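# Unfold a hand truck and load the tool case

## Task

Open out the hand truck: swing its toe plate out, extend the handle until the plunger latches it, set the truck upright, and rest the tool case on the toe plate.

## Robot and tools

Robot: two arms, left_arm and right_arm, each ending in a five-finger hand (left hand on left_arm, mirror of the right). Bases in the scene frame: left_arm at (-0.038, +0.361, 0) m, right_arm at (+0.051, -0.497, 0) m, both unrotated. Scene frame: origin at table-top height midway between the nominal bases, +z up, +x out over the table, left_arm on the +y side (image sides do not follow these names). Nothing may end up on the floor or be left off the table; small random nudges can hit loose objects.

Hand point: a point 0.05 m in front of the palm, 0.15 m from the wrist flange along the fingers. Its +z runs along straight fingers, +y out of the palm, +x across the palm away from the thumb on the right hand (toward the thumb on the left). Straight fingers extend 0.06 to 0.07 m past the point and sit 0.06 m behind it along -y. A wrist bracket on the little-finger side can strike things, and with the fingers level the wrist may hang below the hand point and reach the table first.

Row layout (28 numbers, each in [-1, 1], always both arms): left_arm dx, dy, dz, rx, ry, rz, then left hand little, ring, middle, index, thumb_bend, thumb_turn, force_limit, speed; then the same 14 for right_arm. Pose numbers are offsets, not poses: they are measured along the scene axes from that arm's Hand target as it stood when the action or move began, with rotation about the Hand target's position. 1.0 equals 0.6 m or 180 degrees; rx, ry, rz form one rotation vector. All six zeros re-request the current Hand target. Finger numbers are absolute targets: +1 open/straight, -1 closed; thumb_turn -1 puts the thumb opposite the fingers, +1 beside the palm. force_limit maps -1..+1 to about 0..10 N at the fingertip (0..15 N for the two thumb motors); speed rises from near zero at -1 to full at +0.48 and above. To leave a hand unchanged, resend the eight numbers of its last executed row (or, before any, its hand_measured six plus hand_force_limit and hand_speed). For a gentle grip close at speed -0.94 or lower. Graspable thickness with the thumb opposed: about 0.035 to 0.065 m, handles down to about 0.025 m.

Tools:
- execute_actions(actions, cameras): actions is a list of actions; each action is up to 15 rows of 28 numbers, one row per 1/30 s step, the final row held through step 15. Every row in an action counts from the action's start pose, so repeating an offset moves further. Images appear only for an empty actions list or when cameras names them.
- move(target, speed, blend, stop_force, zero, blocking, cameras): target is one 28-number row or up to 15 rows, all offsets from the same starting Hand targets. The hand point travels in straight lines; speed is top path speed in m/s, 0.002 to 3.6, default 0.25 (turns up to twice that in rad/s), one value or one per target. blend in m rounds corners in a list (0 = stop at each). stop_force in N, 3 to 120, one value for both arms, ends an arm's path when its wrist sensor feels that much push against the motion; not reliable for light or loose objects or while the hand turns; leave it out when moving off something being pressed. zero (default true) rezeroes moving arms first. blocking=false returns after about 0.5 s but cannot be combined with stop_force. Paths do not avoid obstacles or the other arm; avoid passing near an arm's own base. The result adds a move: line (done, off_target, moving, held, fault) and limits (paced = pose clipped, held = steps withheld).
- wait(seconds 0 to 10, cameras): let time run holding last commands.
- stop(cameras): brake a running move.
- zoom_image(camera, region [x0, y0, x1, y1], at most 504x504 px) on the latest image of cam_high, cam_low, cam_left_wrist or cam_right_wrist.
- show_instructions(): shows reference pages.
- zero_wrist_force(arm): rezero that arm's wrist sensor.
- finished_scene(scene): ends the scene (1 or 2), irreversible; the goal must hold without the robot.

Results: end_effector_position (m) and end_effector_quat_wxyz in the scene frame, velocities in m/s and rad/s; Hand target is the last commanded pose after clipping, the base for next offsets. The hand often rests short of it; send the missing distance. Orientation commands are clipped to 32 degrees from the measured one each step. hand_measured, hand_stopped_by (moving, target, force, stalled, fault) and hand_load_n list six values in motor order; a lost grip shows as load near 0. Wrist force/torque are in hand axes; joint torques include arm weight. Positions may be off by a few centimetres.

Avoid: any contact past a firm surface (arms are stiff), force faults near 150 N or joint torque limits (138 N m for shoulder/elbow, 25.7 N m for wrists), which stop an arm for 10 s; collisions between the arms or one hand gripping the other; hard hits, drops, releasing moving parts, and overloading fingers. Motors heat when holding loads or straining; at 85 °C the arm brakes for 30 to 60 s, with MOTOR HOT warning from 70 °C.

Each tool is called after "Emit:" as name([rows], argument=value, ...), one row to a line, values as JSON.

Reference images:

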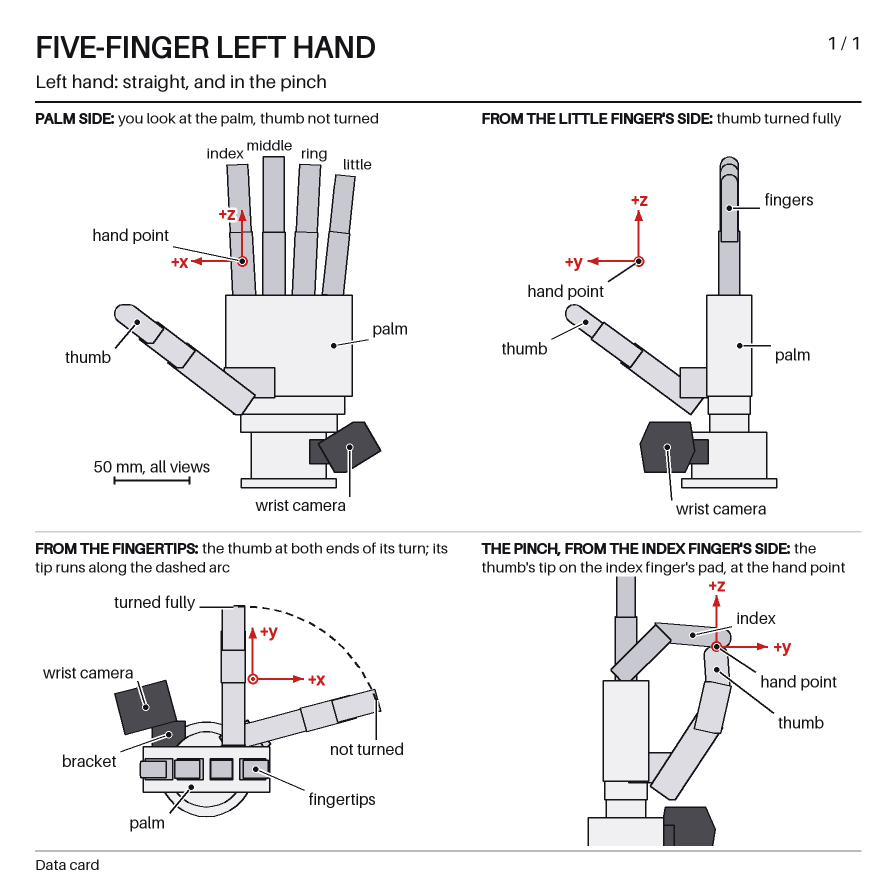

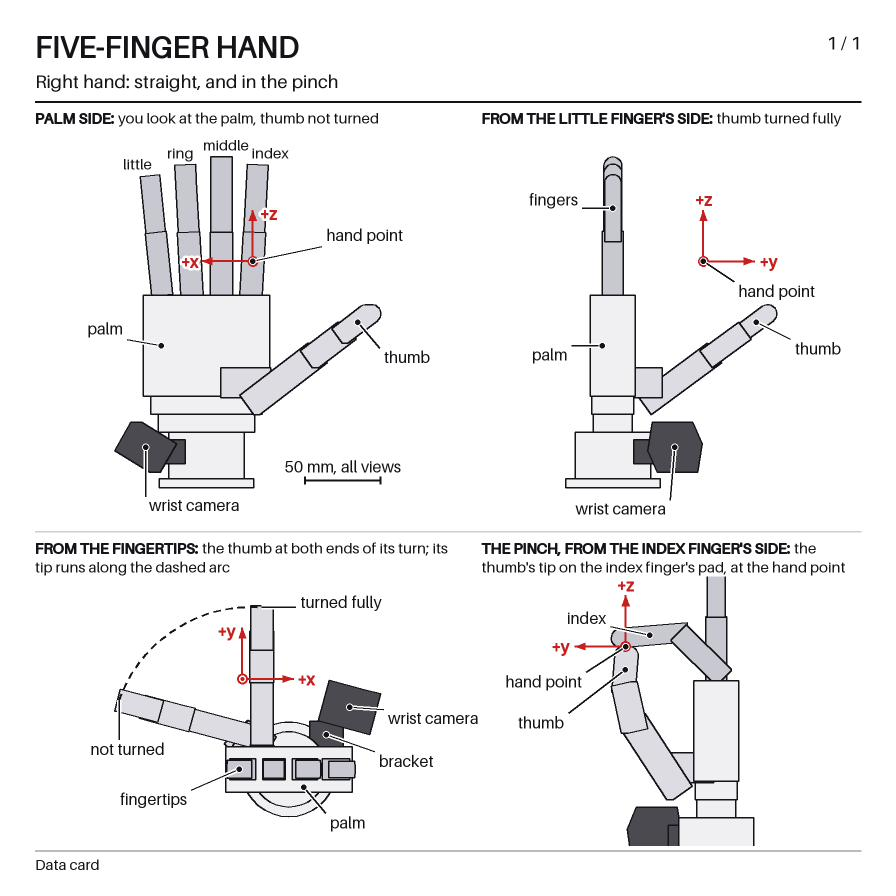

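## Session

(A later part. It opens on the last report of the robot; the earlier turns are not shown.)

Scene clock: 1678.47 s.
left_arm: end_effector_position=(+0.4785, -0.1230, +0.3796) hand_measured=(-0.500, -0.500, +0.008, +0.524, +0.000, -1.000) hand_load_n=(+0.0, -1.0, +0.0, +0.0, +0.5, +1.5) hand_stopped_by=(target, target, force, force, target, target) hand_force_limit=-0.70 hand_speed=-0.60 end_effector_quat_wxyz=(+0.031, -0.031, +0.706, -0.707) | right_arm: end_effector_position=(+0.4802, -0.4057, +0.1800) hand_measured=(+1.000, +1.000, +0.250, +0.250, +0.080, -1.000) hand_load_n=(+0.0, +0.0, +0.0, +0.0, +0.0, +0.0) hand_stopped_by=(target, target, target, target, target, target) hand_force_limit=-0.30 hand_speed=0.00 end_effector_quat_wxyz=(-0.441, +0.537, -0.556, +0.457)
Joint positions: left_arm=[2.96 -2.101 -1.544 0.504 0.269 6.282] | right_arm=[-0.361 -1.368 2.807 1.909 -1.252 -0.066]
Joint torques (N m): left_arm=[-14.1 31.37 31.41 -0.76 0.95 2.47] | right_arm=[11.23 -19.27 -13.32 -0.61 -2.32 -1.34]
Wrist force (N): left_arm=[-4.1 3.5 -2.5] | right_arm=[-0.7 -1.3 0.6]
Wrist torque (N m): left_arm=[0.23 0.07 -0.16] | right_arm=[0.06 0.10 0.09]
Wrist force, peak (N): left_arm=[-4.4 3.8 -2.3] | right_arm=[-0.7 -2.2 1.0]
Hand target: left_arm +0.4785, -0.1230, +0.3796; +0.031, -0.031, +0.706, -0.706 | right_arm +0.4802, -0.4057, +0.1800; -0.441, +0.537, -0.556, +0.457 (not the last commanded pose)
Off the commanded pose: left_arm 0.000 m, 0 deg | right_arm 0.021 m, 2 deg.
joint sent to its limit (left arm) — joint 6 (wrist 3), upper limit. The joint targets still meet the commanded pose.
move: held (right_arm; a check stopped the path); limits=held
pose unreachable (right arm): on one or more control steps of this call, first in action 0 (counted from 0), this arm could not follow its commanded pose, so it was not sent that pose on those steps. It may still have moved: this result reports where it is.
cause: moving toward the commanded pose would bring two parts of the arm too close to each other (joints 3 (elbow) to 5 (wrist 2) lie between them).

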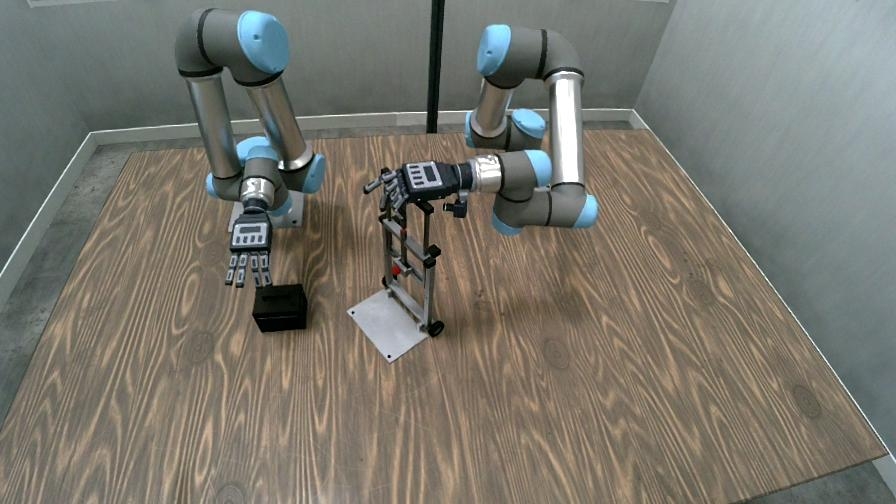

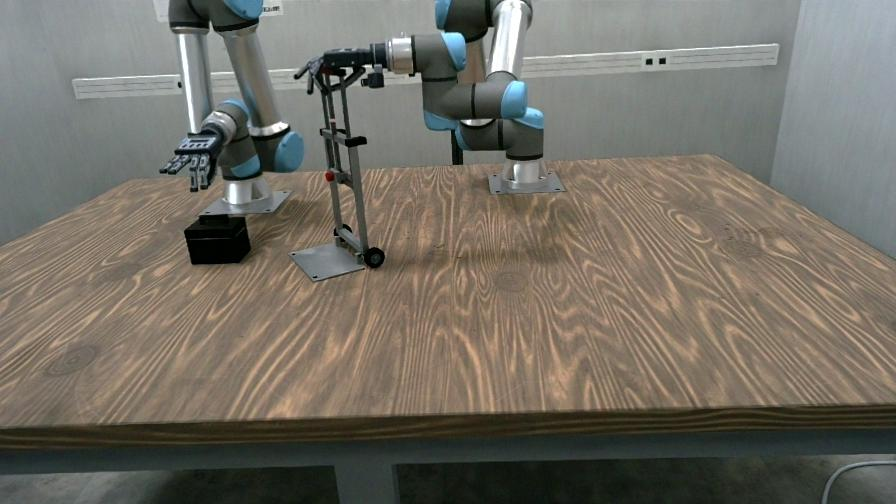

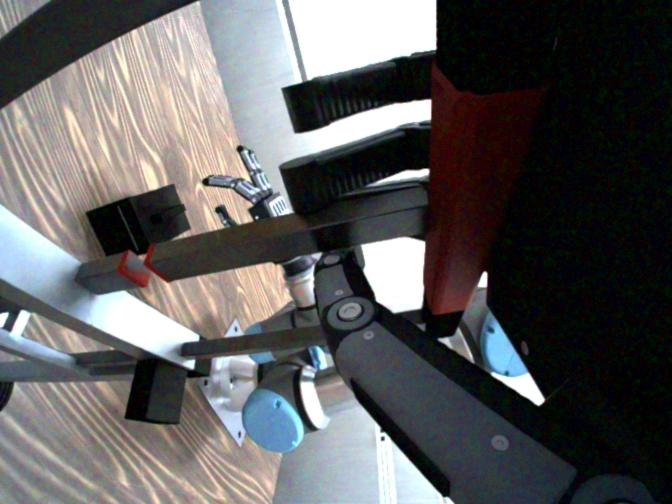

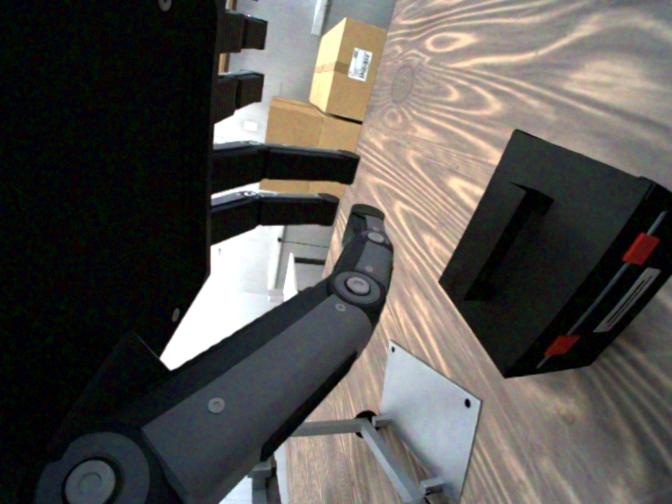

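Emit:
move([
  [0,0,0,0,0,0, -0.5,-0.5,-0.5,-0.5,0,-1,-0.7,-0.6, 0.0,0.001,-0.08,0.0,0.0,0.0, 1,1,0.25,0.25,0.08,-1,-0.3,0.0],
  [0,0,0,0,0,0, -0.5,-0.5,-0.5,-0.5,0,-1,-0.7,-0.6, 0.0,0.001,-0.1375,0.0,0.0,0.0, 1,1,0.25,0.25,0.08,-1,-0.3,0.0],
], speed=[0.08,0.025], stop_force=3.5, cameras=["cam_low","cam_right_wrist","cam_left_wrist"])

Emit:
zoom_image(camera="cam_left_wrist", region=[20, 120, 320, 320])

Emit:
zoom_image(camera="cam_low", region=[130, 150, 290, 290])

Scene clock: 1713.57 s.
left_arm: end_effector_position=(+0.4785, -0.1230, +0.3796) hand_measured=(-0.500, -0.500, +0.008, +0.524, +0.000, -1.000) hand_load_n=(+0.0, -1.5, +0.0, +0.0, +0.5, +2.0) hand_stopped_by=(target, target, force, force, target, target) hand_force_limit=-0.70 hand_speed=-0.60 end_effector_quat_wxyz=(+0.031, -0.031, +0.706, -0.707) | right_arm: end_effector_position=(+0.4798, -0.4055, +0.1646) hand_measured=(+1.000, +1.000, +0.250, +0.250, +0.080, -1.000) hand_load_n=(+0.0, +0.0, +0.0, +0.0, +0.0, +0.0) hand_stopped_by=(target, target, target, target, target, target) hand_force_limit=-0.30 hand_speed=0.00 end_effector_quat_wxyz=(-0.439, +0.538, -0.557, +0.455)
Joint positions: left_arm=[2.96 -2.101 -1.544 0.504 0.269 6.282] | right_arm=[-0.359 -1.268 2.813 1.809 -1.255 -0.068]
Joint torques (N m): left_arm=[-14.25 31.47 31.14 -0.65 0.91 2.42] | right_arm=[-9.54 -22.02 -10.73 -0.52 1.25 -1.15]
Wrist force (N): left_arm=[-4.2 3.2 -2.3] | right_arm=[-0.6 -1.1 0.4]
Wrist torque (N m): left_arm=[0.17 0.09 -0.16] | right_arm=[0.11 0.08 0.15]
Wrist force, peak (N): left_arm=[-4.5 3.7 -2.5] | right_arm=[-0.8 -1.8 0.7]
Hand target: left_arm +0.4785, -0.1230, +0.3796; +0.031, -0.031, +0.706, -0.706 | right_arm +0.4798, -0.4055, +0.1646; -0.439, +0.538, -0.557, +0.455 (not the last commanded pose)
Off the commanded pose: left_arm 0.000 m, 0 deg | right_arm 0.067 m, 0 deg.
joint sent to its limit (left arm) — joint 6 (wrist 3), upper limit. The joint targets still meet the commanded pose.
move: held (right_arm; a check stopped the path); path passed 0 of 2 targets; limits=held
pose unreachable (right arm): on one or more control steps of this call, first in action 0 (counted from 0), this arm could not follow its commanded pose, so it was not sent that pose on those steps. It may still have moved: this result reports where it is.
cause: moving toward the commanded pose would bring two parts of the arm too close to each other (joints 3 (elbow) to 5 (wrist 2) lie between them).
Images, in order (width x height): cam_low 896x504, cam_left_wrist 672x504, cam_right_wrist 672x504.

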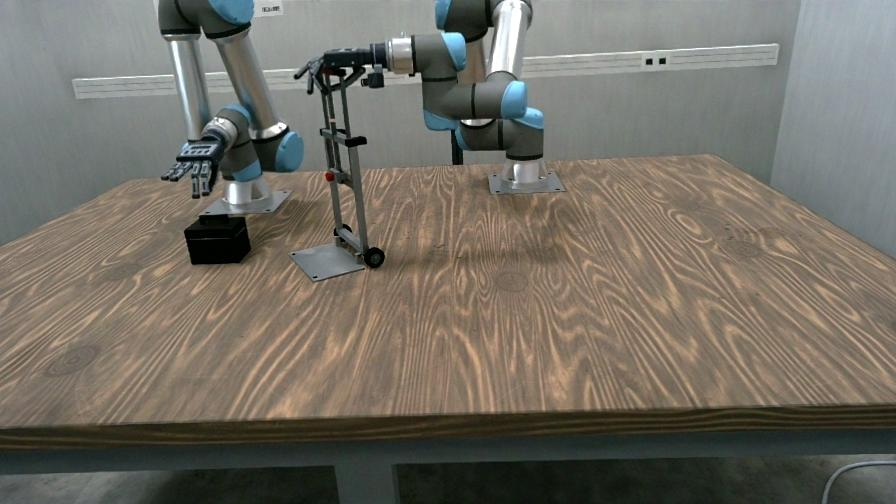

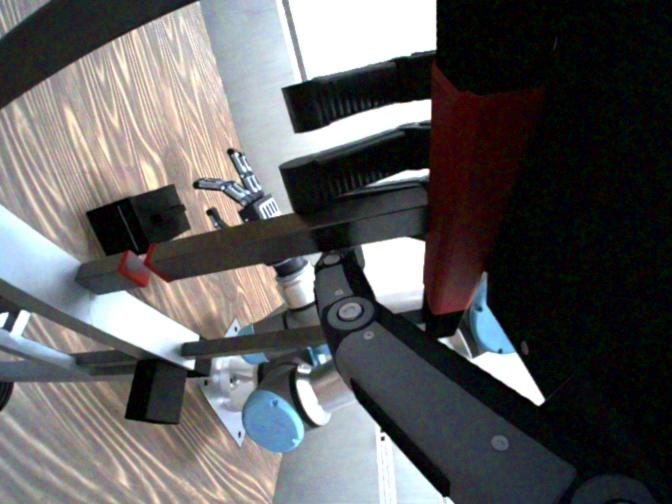

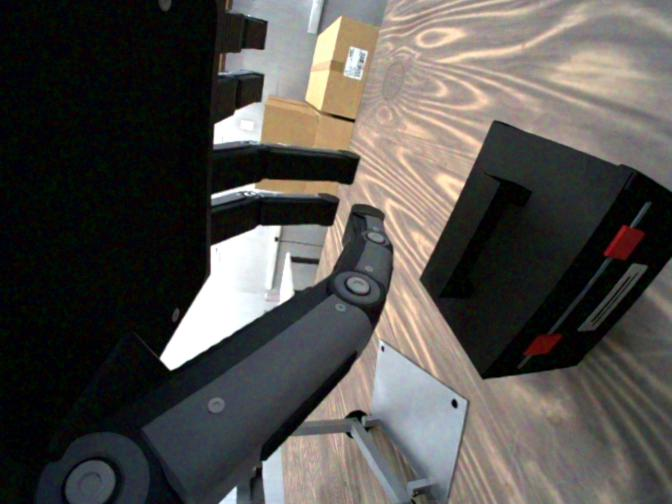

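Scaled by 1.680 from the camera's 672x504 image, which has a finer 960x720 frame.

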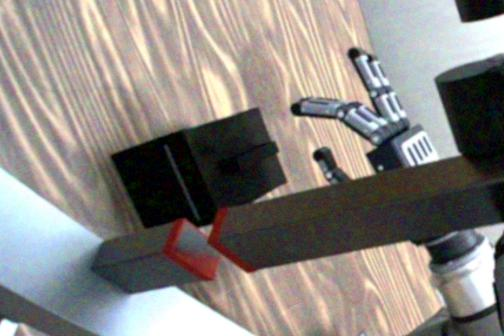

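Scaled by 3.150.

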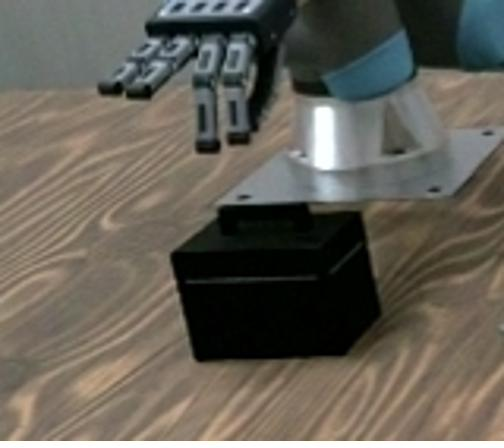

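Emit:
move([
  [0,0,0,0,0,0, -0.5,-0.5,-0.5,-0.5,0,-1,-0.7,-0.6, 0.033,0.001,-0.032,0.0,0.0,0.0, 1,1,0.25,0.25,0.08,-1,-0.3,0.0],
  [0,0,0,0,0,0, -0.5,-0.5,-0.5,-0.5,0,-1,-0.7,-0.6, 0.0037,0.002,-0.06,0.0,0.0,0.0, 1,1,0.25,0.25,0.08,-1,-0.3,0.0],
], speed=[0.05,0.03], stop_force=3.5, cameras=["cam_low","cam_right_wrist"])

Emit:
zoom_image(camera="cam_low", region=[130, 150, 290, 290])

Scene clock: 1736.77 s.
left_arm: end_effector_position=(+0.4785, -0.1230, +0.3796) hand_measured=(-0.500, -0.500, +0.008, +0.524, +0.000, -1.000) hand_load_n=(+0.0, -1.5, +0.0, +0.0, +0.5, +2.0) hand_stopped_by=(target, target, force, force, target, target) hand_force_limit=-0.70 hand_speed=-0.60 end_effector_quat_wxyz=(+0.031, -0.031, +0.706, -0.707) | right_arm: end_effector_position=(+0.4917, -0.4045, +0.1380) hand_measured=(+1.000, +1.000, +0.250, +0.250, +0.080, -1.000) hand_load_n=(+0.0, +0.0, +0.0, +0.0, +0.0, +0.0) hand_stopped_by=(target, target, target, target, target, target) hand_force_limit=-0.30 hand_speed=0.00 end_effector_quat_wxyz=(-0.438, +0.539, -0.557, +0.455)
Joint positions: left_arm=[2.96 -2.101 -1.544 0.504 0.269 6.282] | right_arm=[-0.329 -1.091 2.775 1.67 -1.284 -0.062]
Joint torques (N m): left_arm=[-13.76 31.23 31.14 -0.53 0.64 2.39] | right_arm=[11.11 -26.04 -7.64 -0.48 -2.25 1.36]
Wrist force (N): left_arm=[-3.9 3.2 -2.3] | right_arm=[-0.6 -1.3 0.8]
Wrist torque (N m): left_arm=[0.17 0.06 -0.15] | right_arm=[0.05 0.07 0.15]
Wrist force, peak (N): left_arm=[-4.4 3.4 -2.8] | right_arm=[-0.8 -1.5 1.0]
Hand target: left_arm +0.4785, -0.1230, +0.3796; +0.031, -0.031, +0.706, -0.706 | right_arm +0.4917, -0.4045, +0.1380; -0.438, +0.539, -0.557, +0.455 (not the last commanded pose)
Off the commanded pose: left_arm 0.000 m, 0 deg | right_arm 0.013 m, 0 deg.
joint sent to its limit (left arm) — joint 6 (wrist 3), upper limit. The joint targets still meet the commanded pose.
move: held (right_arm; a check stopped the path); path passed 1 of 2 targets; limits=held
pose unreachable (right arm): on one or more control steps of this call, first in action 0 (counted from 0), this arm could not follow its commanded pose, so it was not sent that pose on those steps. It may still have moved: this result reports where it is.
cause: moving toward the commanded pose would bring two parts of the arm too close to each other (joints 3 (elbow) to 5 (wrist 2) lie between them).
Images, in order (width x height): cam_low 896x504, cam_right_wrist 672x504.

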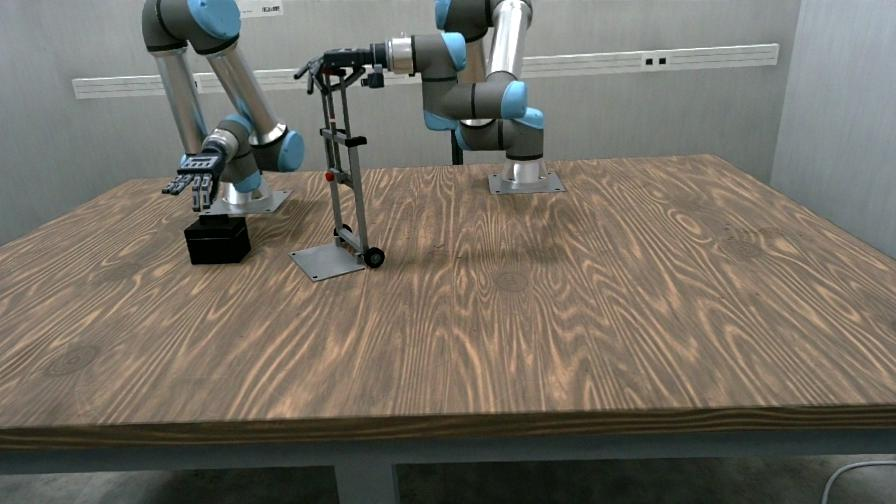

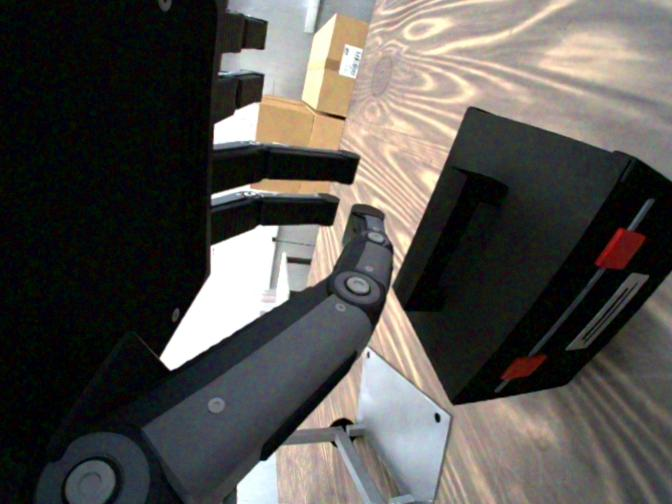

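Scaled by 3.150.

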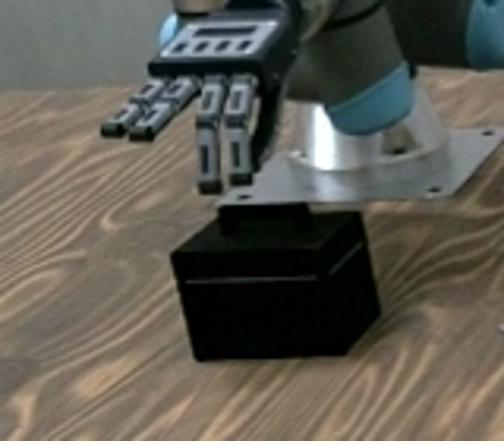

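Emit:
move([
  [0,0,0,0,0,0, -0.5,-0.5,-0.5,-0.5,0,-1,-0.7,-0.6, 0.06,-0.028,0.267,0.0,0.0,0.0, 1,1,0.25,0.25,0.08,-1,-0.3,0.0],
  [0,0,0,0,0,0, -0.5,-0.5,-0.5,-0.5,0,-1,-0.7,-0.6, -0.136,0.132,0.237,-0.1899,-0.1252,0.2569, 1,1,0.25,0.25,0.08,-1,-0.3,0.0],
  [0,0,0,0,0,0, -0.5,-0.5,-0.5,-0.5,0,-1,-0.7,-0.6, -0.27,0.241,0.242,-0.286,-0.1852,0.3782, 1,1,0.25,0.25,0.08,-1,-0.3,0.0],
  [0,0,0,0,0,0, -0.5,-0.5,-0.5,-0.5,0,-1,-0.7,-0.6, -0.314,0.394,0.173,-0.4347,-0.3497,0.4877, 1,1,0.25,0.25,0.08,-1,-0.3,0.0],
], speed=[0.15,0.35,0.35,0.35], blend=[0.02,0.02,0.02,0])

Scene clock: 1767.97 s.
left_arm: end_effector_position=(+0.4785, -0.1230, +0.3796) hand_measured=(-0.500, -0.500, +0.008, +0.524, +0.000, -1.000) hand_load_n=(+0.0, -1.5, +0.0, +0.0, +0.0, +2.0) hand_stopped_by=(target, target, force, force, target, target) hand_force_limit=-0.70 hand_speed=-0.60 end_effector_quat_wxyz=(+0.031, -0.031, +0.706, -0.707) | right_arm: end_effector_position=(+0.4295, -0.3381, +0.2823) hand_measured=(+1.000, +1.000, +0.250, +0.250, +0.080, -1.000) hand_load_n=(+0.0, +0.0, +0.0, +0.0, +0.0, +0.0) hand_stopped_by=(target, target, target, target, target, target) hand_force_limit=-0.30 hand_speed=0.00 end_effector_quat_wxyz=(-0.496, +0.699, -0.145, +0.495)
Joint positions: left_arm=[2.96 -2.101 -1.544 0.504 0.269 6.282] | right_arm=[-0.74 -1.928 2.824 2.318 -0.25 -0.651]
Joint torques (N m): left_arm=[-13.67 31.97 32.08 -0.39 0.74 2.34] | right_arm=[10.27 7.63 -22.7 -1.55 -2.22 1.39]
Wrist force (N): left_arm=[-4.3 3.5 -2.6] | right_arm=[-0.5 -1.2 0.6]
Wrist torque (N m): left_arm=[0.24 0.11 -0.18] | right_arm=[0.03 0.24 0.03]
Wrist force, peak (N): left_arm=[-4.4 3.6 -2.6] | right_arm=[-1.6 -2.2 0.7]
Hand target: left_arm +0.4785, -0.1230, +0.3796; +0.031, -0.031, +0.706, -0.706 | right_arm +0.4295, -0.3381, +0.2823; -0.496, +0.699, -0.145, +0.495 (not the last commanded pose)
Off the commanded pose: left_arm 0.000 m, 0 deg | right_arm 0.216 m, 82 deg.
joint sent to its limit (left arm) — joint 6 (wrist 3), upper limit. The joint targets still meet the commanded pose.
move: held (right_arm; a check stopped the path); path passed 1 of 4 targets; limits=held
pose unreachable (right arm): on one or more control steps of this call, first in action 0 (counted from 0), this arm could not follow its commanded pose, so it was not sent that pose on those steps. It may still have moved: this result reports where it is.
cause: moving toward the commanded pose would bring two parts of the arm too close to each other (joints 3 (elbow) and 4 (wrist 1) lie between them).

Emit:
move([
  [0,0,0,0,0,0, -0.5,-0.5,-0.5,-0.5,0,-1,-0.7,-0.6, 0.08,0.04,-0.02,0.0,0.0,0.0, 1,1,0.25,0.25,0.08,-1,-0.3,0.0],
  [0,0,0,0,0,0, -0.5,-0.5,-0.5,-0.5,0,-1,-0.7,-0.6, 0.03,0.08,-0.02,0.0,0.0,0.18, 1,1,0.25,0.25,0.08,-1,-0.3,0.0],
], speed=[0.15,0.25], blend=[0.02,0], cameras=["cam_high"])

Scene clock: 1811.20 s.
left_arm: end_effector_position=(+0.4785, -0.1230, +0.3796) hand_measured=(-0.500, -0.500, +0.008, +0.524, +0.000, -1.000) hand_load_n=(+0.5, -1.5, +0.0, +0.0, +0.5, +2.0) hand_stopped_by=(target, target, force, force, target, target) hand_force_limit=-0.70 hand_speed=-0.60 end_effector_quat_wxyz=(+0.031, -0.031, +0.706, -0.707) | right_arm: end_effector_position=(+0.4475, -0.2902, +0.2702) hand_measured=(+1.000, +1.000, +0.250, +0.250, +0.080, -1.000) hand_load_n=(+0.0, +0.0, +0.0, +0.0, +0.0, +0.0) hand_stopped_by=(target, target, target, target, target, target) hand_force_limit=-0.30 hand_speed=0.00 end_effector_quat_wxyz=(-0.616, +0.710, +0.056, +0.338)
Joint positions: left_arm=[2.96 -2.101 -1.544 0.504 0.269 6.282] | right_arm=[-0.541 -1.403 2.452 1.98 0.118 -0.468]
Joint torques (N m): left_arm=[-14.26 31.7 31.53 -0.26 0.67 2.25] | right_arm=[11.58 -10.62 -19.19 -0.77 -1.48 1.44]
Wrist force (N): left_arm=[-4.0 3.5 -2.6] | right_arm=[-0.2 -1.1 0.7]
Wrist torque (N m): left_arm=[0.25 0.06 -0.16] | right_arm=[0.06 0.17 0.07]
Wrist force, peak (N): left_arm=[-4.5 3.6 -2.5] | right_arm=[-0.5 -1.3 1.3]
Hand target: left_arm +0.4785, -0.1230, +0.3796; +0.031, -0.031, +0.706, -0.706 | right_arm +0.4475, -0.2901, +0.2703; -0.614, +0.711, +0.056, +0.337
Off the commanded pose: left_arm 0.000 m, 0 deg | right_arm 0.000 m, 0 deg.
joint sent to its limit (left arm) — joint 6 (wrist 3), upper limit. The joint targets still meet the commanded pose.
move: done
Images, in order (width x height): cam_high 896x504.

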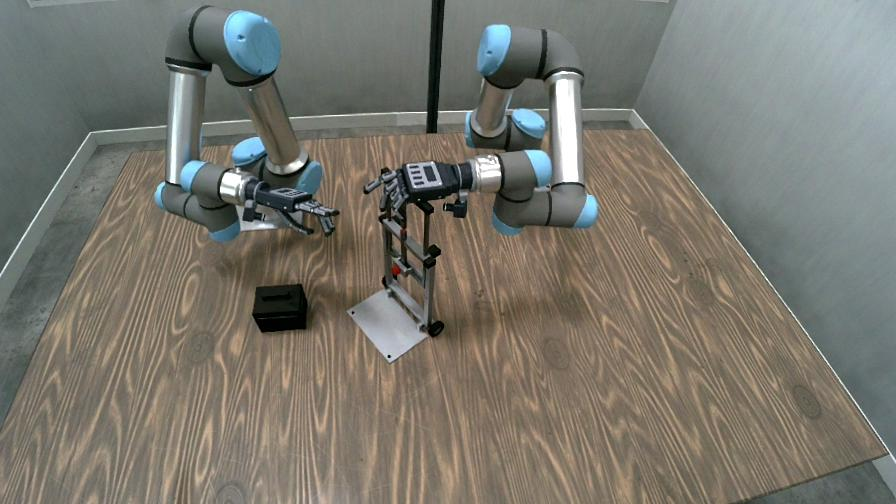

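Emit:
move([
  [0,0,0,0,0,0, -0.5,-0.5,-0.5,-0.5,0,-1,-0.7,-0.6, 0.005,-0.05,0.083,-0.3625,0.3472,-0.1707, 1,1,0.25,0.25,0.08,-1,-0.3,0.0],
], speed=[0.3], cameras=["cam_high"])

Scene clock: 1822.70 s.
left_arm: end_effector_position=(+0.4785, -0.1230, +0.3796) hand_measured=(-0.500, -0.500, +0.008, +0.524, +0.000, -1.000) hand_load_n=(+0.0, -1.5, +0.0, +0.0, +0.5, +2.0) hand_stopped_by=(target, target, force, force, target, target) hand_force_limit=-0.70 hand_speed=-0.60 end_effector_quat_wxyz=(+0.031, -0.031, +0.706, -0.707) | right_arm: end_effector_position=(+0.4505, -0.3201, +0.3201) hand_measured=(+1.000, +1.000, +0.250, +0.250, +0.080, -1.000) hand_load_n=(+0.0, +0.0, +0.0, +0.0, +0.0, +0.0) hand_stopped_by=(target, target, target, target, target, target) hand_force_limit=-0.30 hand_speed=0.00 end_effector_quat_wxyz=(+0.000, +0.966, -0.259, +0.000)
Joint positions: left_arm=[2.96 -2.101 -1.544 0.504 0.269 6.282] | right_arm=[0.17 -1.096 1.019 1.646 1.57 2.265]
Joint torques (N m): left_arm=[-13.82 31.88 31.09 -0.2 0.52 2.29] | right_arm=[11.46 -31.33 -26.69 3.57 2.43 1.32]
Wrist force (N): left_arm=[-4.3 3.3 -2.6] | right_arm=[0.0 -0.1 0.5]
Wrist torque (N m): left_arm=[0.21 0.10 -0.17] | right_arm=[0.05 -0.11 0.00]
Wrist force, peak (N): left_arm=[-4.5 3.6 -2.7] | right_arm=[-0.9 -1.3 0.6]
Hand target: left_arm +0.4785, -0.1230, +0.3796; +0.031, -0.031, +0.706, -0.706 | right_arm +0.4505, -0.3201, +0.3201; +0.000, +0.966, -0.259, +0.000
Off the commanded pose: left_arm 0.000 m, 0 deg | right_arm 0.000 m, 0 deg.
joint sent to its limit (left arm) — joint 6 (wrist 3), upper limit. The joint targets still meet the commanded pose.
move: done
Images, in order (width x height): cam_high 896x504.

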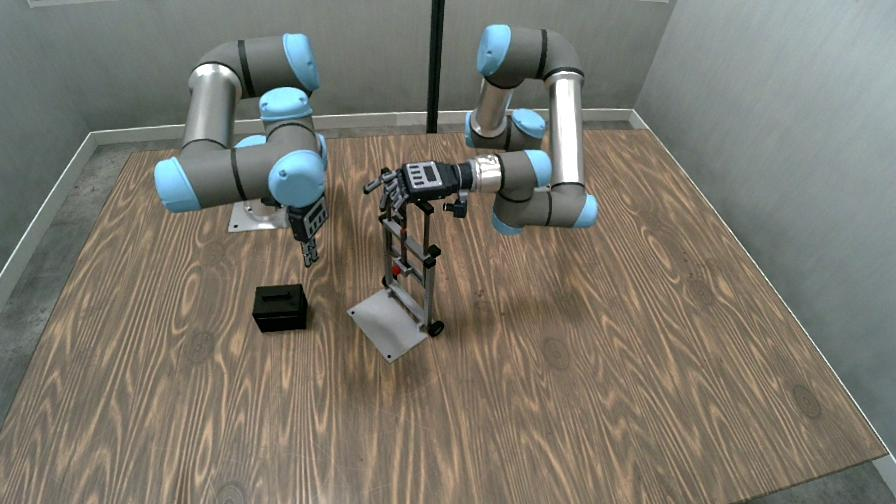

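Emit:
move([
  [0,0,0,0,0,0, -0.5,-0.5,-0.5,-0.5,0,-1,-0.7,-0.6, 0.02,-0.07,-0.03,0,0,-0.3333, 1,1,0.25,0.25,0.08,-1,-0.3,0.0],
  [0,0,0,0,0,0, -0.5,-0.5,-0.5,-0.5,0,-1,-0.7,-0.6, 0.0825,-0.133,-0.167,0.2263,-0.4085,-0.2841, 1,1,0.25,0.25,0.08,-1,-0.3,0.0],
], speed=[0.3,0.3], blend=[0.01,0], cameras=["cam_high","cam_right_wrist"])

Scene clock: 1836.07 s.
left_arm: end_effector_position=(+0.4785, -0.1230, +0.3796) hand_measured=(-0.500, -0.500, +0.008, +0.524, +0.000, -1.000) hand_load_n=(+0.0, -1.5, +0.0, +0.0, +0.5, +2.0) hand_stopped_by=(target, target, force, force, target, target) hand_force_limit=-0.70 hand_speed=-0.60 end_effector_quat_wxyz=(+0.031, -0.031, +0.706, -0.707) | right_arm: end_effector_position=(+0.5000, -0.3999, +0.2199) hand_measured=(+1.000, +1.000, +0.250, +0.250, +0.080, -1.000) hand_load_n=(+0.0, +0.0, +0.0, +0.0, +0.0, +0.5) hand_stopped_by=(target, target, target, target, target, target) hand_force_limit=-0.30 hand_speed=0.00 end_effector_quat_wxyz=(-0.449, +0.529, -0.549, +0.466)
Joint positions: left_arm=[2.96 -2.101 -1.544 0.504 0.269 6.282] | right_arm=[-0.295 -1.988 2.333 -0.176 1.317 3.099]
Joint torques (N m): left_arm=[-13.87 31.98 31.4 0.1 0.35 2.14] | right_arm=[-10.07 -9.67 -13.19 -2.13 -2.32 1.39]
Wrist force (N): left_arm=[-4.2 3.4 -2.5] | right_arm=[-0.7 -0.9 1.1]
Wrist torque (N m): left_arm=[0.23 0.08 -0.16] | right_arm=[0.10 0.08 0.04]
Wrist force, peak (N): left_arm=[-4.2 3.8 -2.7] | right_arm=[-0.7 -1.3 0.8]
Hand target: left_arm +0.4785, -0.1230, +0.3796; +0.031, -0.031, +0.706, -0.706 | right_arm +0.5000, -0.3999, +0.2199; -0.449, +0.529, -0.549, +0.466
Off the commanded pose: left_arm 0.000 m, 0 deg | right_arm 0.000 m, 0 deg.
joint sent to its limit (left arm) — joint 6 (wrist 3), upper limit. The joint targets still meet the commanded pose.
move: done
Images, in order (width x height): cam_high 896x504, cam_right_wrist 672x504.

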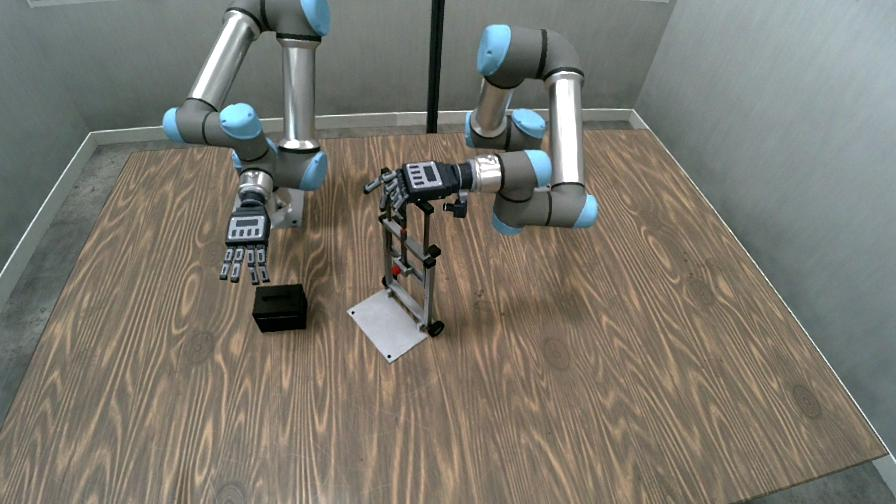

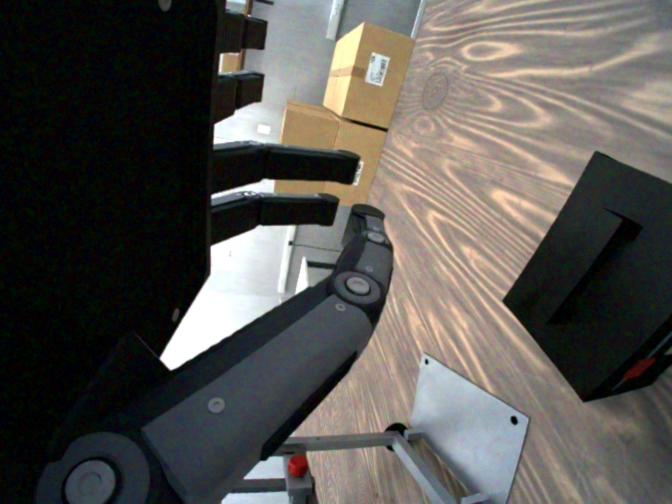

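Emit:
move([
  [0,0,0,0,0,0, -0.5,-0.5,-0.5,-0.5,0,-1,-0.7,-0.6, -0.037,-0.01,-0.125,0,0,0, 1,1,0.25,0.25,0.08,-1,-0.3,0.0],
], speed=[0.12], cameras=["cam_right_wrist","cam_low","cam_left_wrist"])

Emit:
zoom_image(camera="cam_low", region=[130, 150, 290, 290])

Emit:
zoom_image(camera="cam_left_wrist", region=[20, 120, 320, 320])

Scene clock: 1843.43 s.
left_arm: end_effector_position=(+0.4785, -0.1230, +0.3796) hand_measured=(-0.500, -0.500, +0.008, +0.524, +0.000, -1.000) hand_load_n=(+0.0, -1.5, +0.0, +0.0, +0.5, +2.0) hand_stopped_by=(target, target, force, force, target, target) hand_force_limit=-0.70 hand_speed=-0.60 end_effector_quat_wxyz=(+0.031, -0.031, +0.706, -0.707) | right_arm: end_effector_position=(+0.4778, -0.4059, +0.1450) hand_measured=(+1.000, +1.000, +0.250, +0.250, +0.080, -1.000) hand_load_n=(+0.0, +0.0, +0.0, +0.0, +0.0, +0.0) hand_stopped_by=(target, target, target, target, target, target) hand_force_limit=-0.30 hand_speed=0.00 end_effector_quat_wxyz=(-0.449, +0.529, -0.549, +0.466)
Joint positions: left_arm=[2.96 -2.101 -1.544 0.504 0.269 6.282] | right_arm=[-0.373 -1.962 2.534 -0.398 1.24 3.085]
Joint torques (N m): left_arm=[-14.01 32.04 31.59 0.16 0.4 2.18] | right_arm=[-9.79 3.64 -11.02 -2.21 -2.5 -1.25]
Wrist force (N): left_arm=[-4.2 3.3 -2.3] | right_arm=[-0.6 -1.3 0.7]
Wrist torque (N m): left_arm=[0.20 0.08 -0.16] | right_arm=[0.07 0.09 0.19]
Wrist force, peak (N): left_arm=[-4.5 3.6 -2.5] | right_arm=[-0.7 -1.9 1.0]
Hand target: left_arm +0.4785, -0.1230, +0.3796; +0.031, -0.031, +0.706, -0.706 | right_arm +0.4778, -0.4059, +0.1449; -0.449, +0.529, -0.549, +0.466
Off the commanded pose: left_arm 0.000 m, 0 deg | right_arm 0.000 m, 0 deg.
joint sent to its limit (left arm) — joint 6 (wrist 3), upper limit. The joint targets still meet the commanded pose.
move: done
Images, in order (width x height): cam_low 896x504, cam_left_wrist 672x504, cam_right_wrist 672x504.

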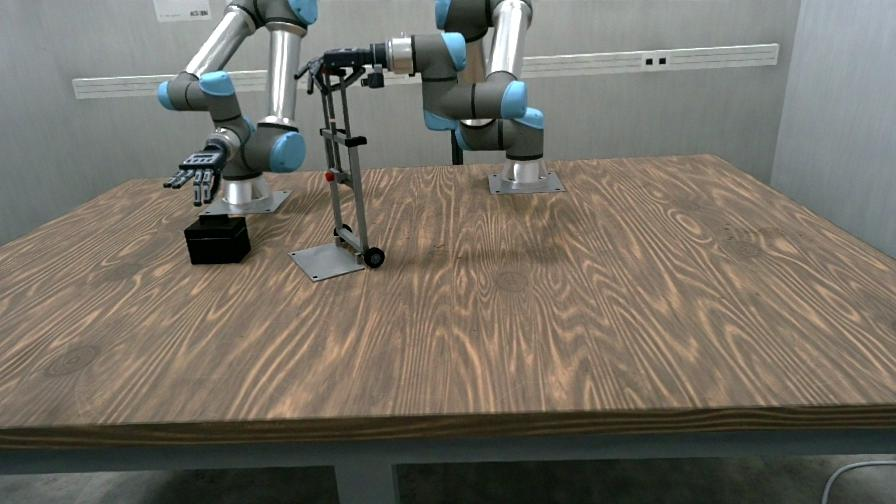

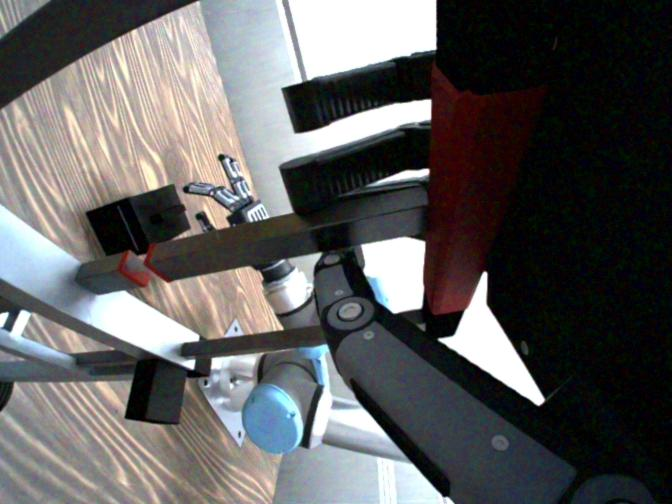

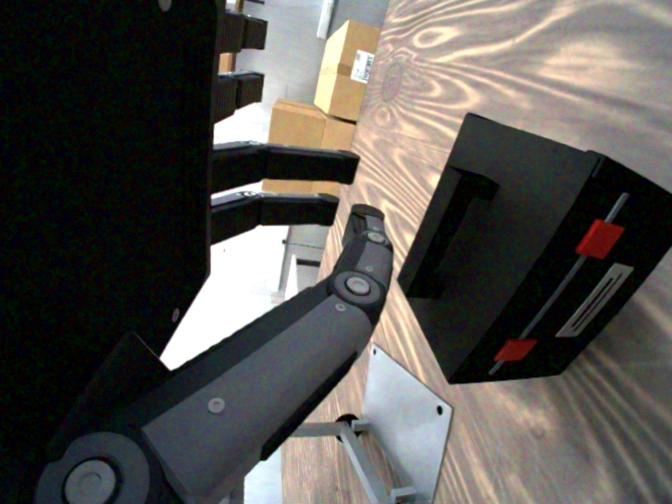

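Scaled by 3.150.

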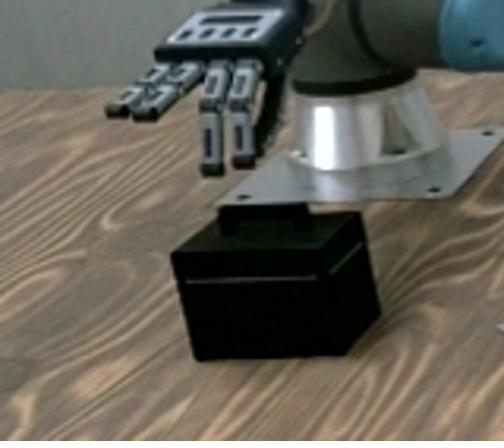

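Scaled by 1.680 from the camera's 672x504 image, which has a finer 960x720 frame.

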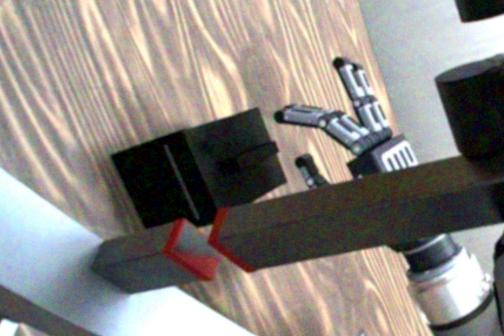

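Emit:
move([
  [0,0,0,0,0,0, -0.5,-0.5,-0.5,-0.5,0,-1,-0.7,-0.6, 0,0.005,-0.05,0,0,0, 1,1,0.25,0.25,0.08,-1,-0.3,0.0],
], speed=[0.05], stop_force=3.5, cameras=["cam_right_wrist","cam_low","cam_left_wrist"])

Emit:
zoom_image(camera="cam_low", region=[150, 170, 270, 270])

Emit:
zoom_image(camera="cam_left_wrist", region=[60, 140, 260, 280])

Emit:
zoom_image(camera="cam_right_wrist", region=[300, 80, 600, 380])

Scene clock: 1854.90 s.
left_arm: end_effector_position=(+0.4785, -0.1230, +0.3796) hand_measured=(-0.500, -0.500, +0.008, +0.524, +0.000, -1.000) hand_load_n=(+0.0, -1.5, +0.0, +0.0, +0.5, +2.0) hand_stopped_by=(target, target, force, force, target, target) hand_force_limit=-0.70 hand_speed=-0.60 end_effector_quat_wxyz=(+0.031, -0.031, +0.706, -0.707) | right_arm: end_effector_position=(+0.4778, -0.4029, +0.1149) hand_measured=(+1.000, +1.000, +0.250, +0.250, +0.080, -1.000) hand_load_n=(+0.0, +0.0, +0.0, +0.0, +0.0, +0.0) hand_stopped_by=(target, target, target, target, target, target) hand_force_limit=-0.30 hand_speed=0.00 end_effector_quat_wxyz=(-0.449, +0.529, -0.549, +0.466)
Joint positions: left_arm=[2.96 -2.101 -1.544 0.504 0.269 6.282] | right_arm=[-0.355 -1.881 2.586 -0.532 1.258 3.089]
Joint torques (N m): left_arm=[-13.81 32.47 31.25 0.25 0.35 2.09] | right_arm=[11.08 2.89 -8.66 -2.01 2.34 1.27]
Wrist force (N): left_arm=[-4.2 3.3 -2.5] | right_arm=[-0.6 -1.3 0.8]
Wrist torque (N m): left_arm=[0.22 0.09 -0.16] | right_arm=[0.06 0.07 0.04]
Wrist force, peak (N): left_arm=[-4.3 3.7 -2.6] | right_arm=[-1.0 -1.1 0.8]
Hand target: left_arm +0.4785, -0.1230, +0.3796; +0.031, -0.031, +0.706, -0.706 | right_arm +0.4778, -0.4029, +0.1149; -0.449, +0.529, -0.549, +0.466
Off the commanded pose: left_arm 0.000 m, 0 deg | right_arm 0.000 m, 0 deg.
joint sent to its limit (left arm) — joint 6 (wrist 3), upper limit. The joint targets still meet the commanded pose.
move: done
Images, in order (width x height): cam_low 896x504, cam_left_wrist 672x504, cam_right_wrist 672x504.

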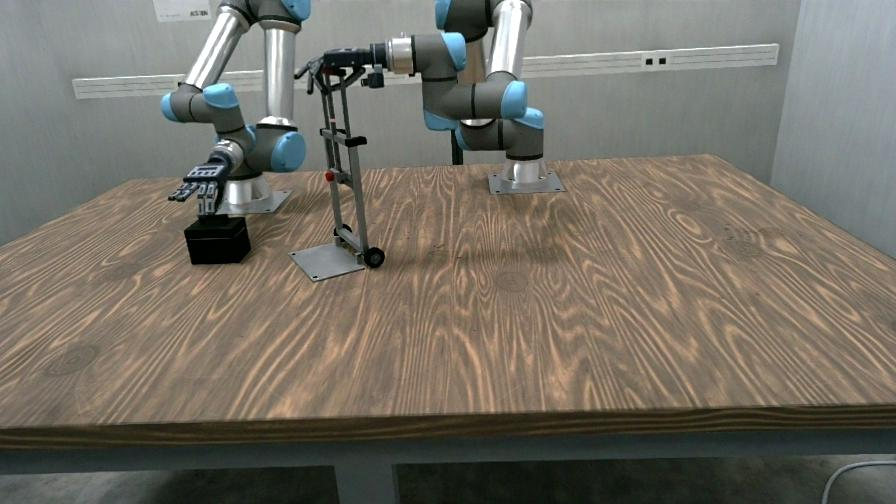

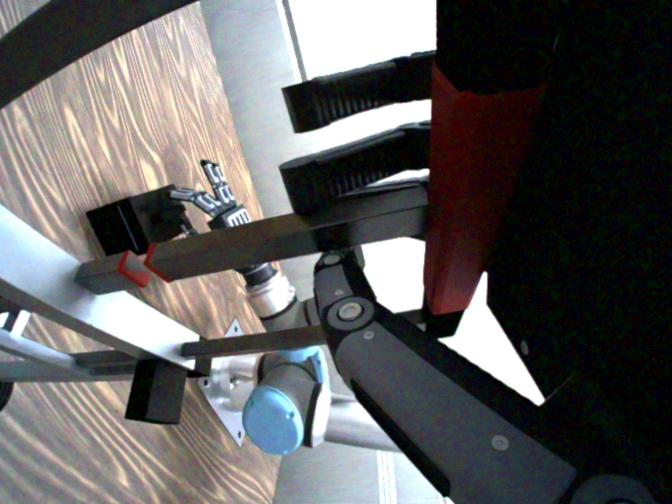

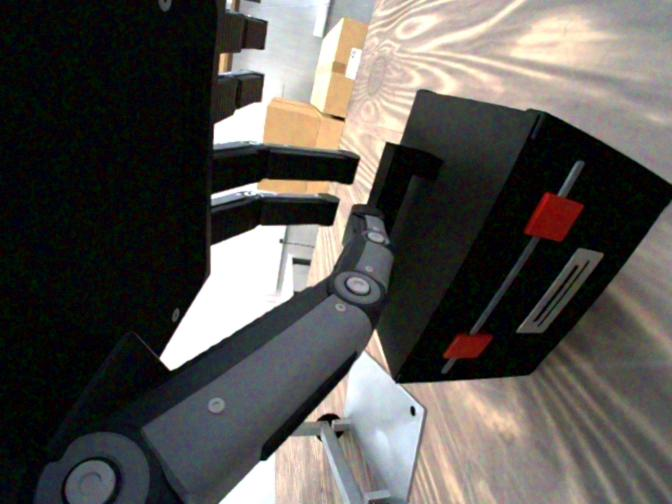

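Scaled by 4.200.

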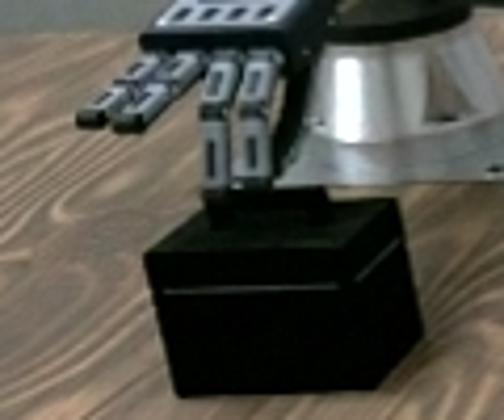

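Scaled by 2.520 from the camera's 672x504 image, which has a finer 960x720 frame.

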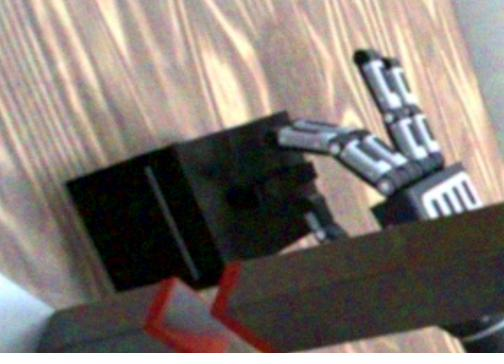

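Scaled by 1.680 from the camera's 672x504 image, which has a finer 960x720 frame.

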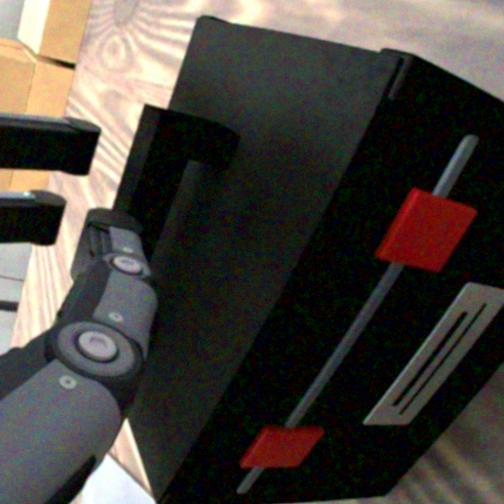

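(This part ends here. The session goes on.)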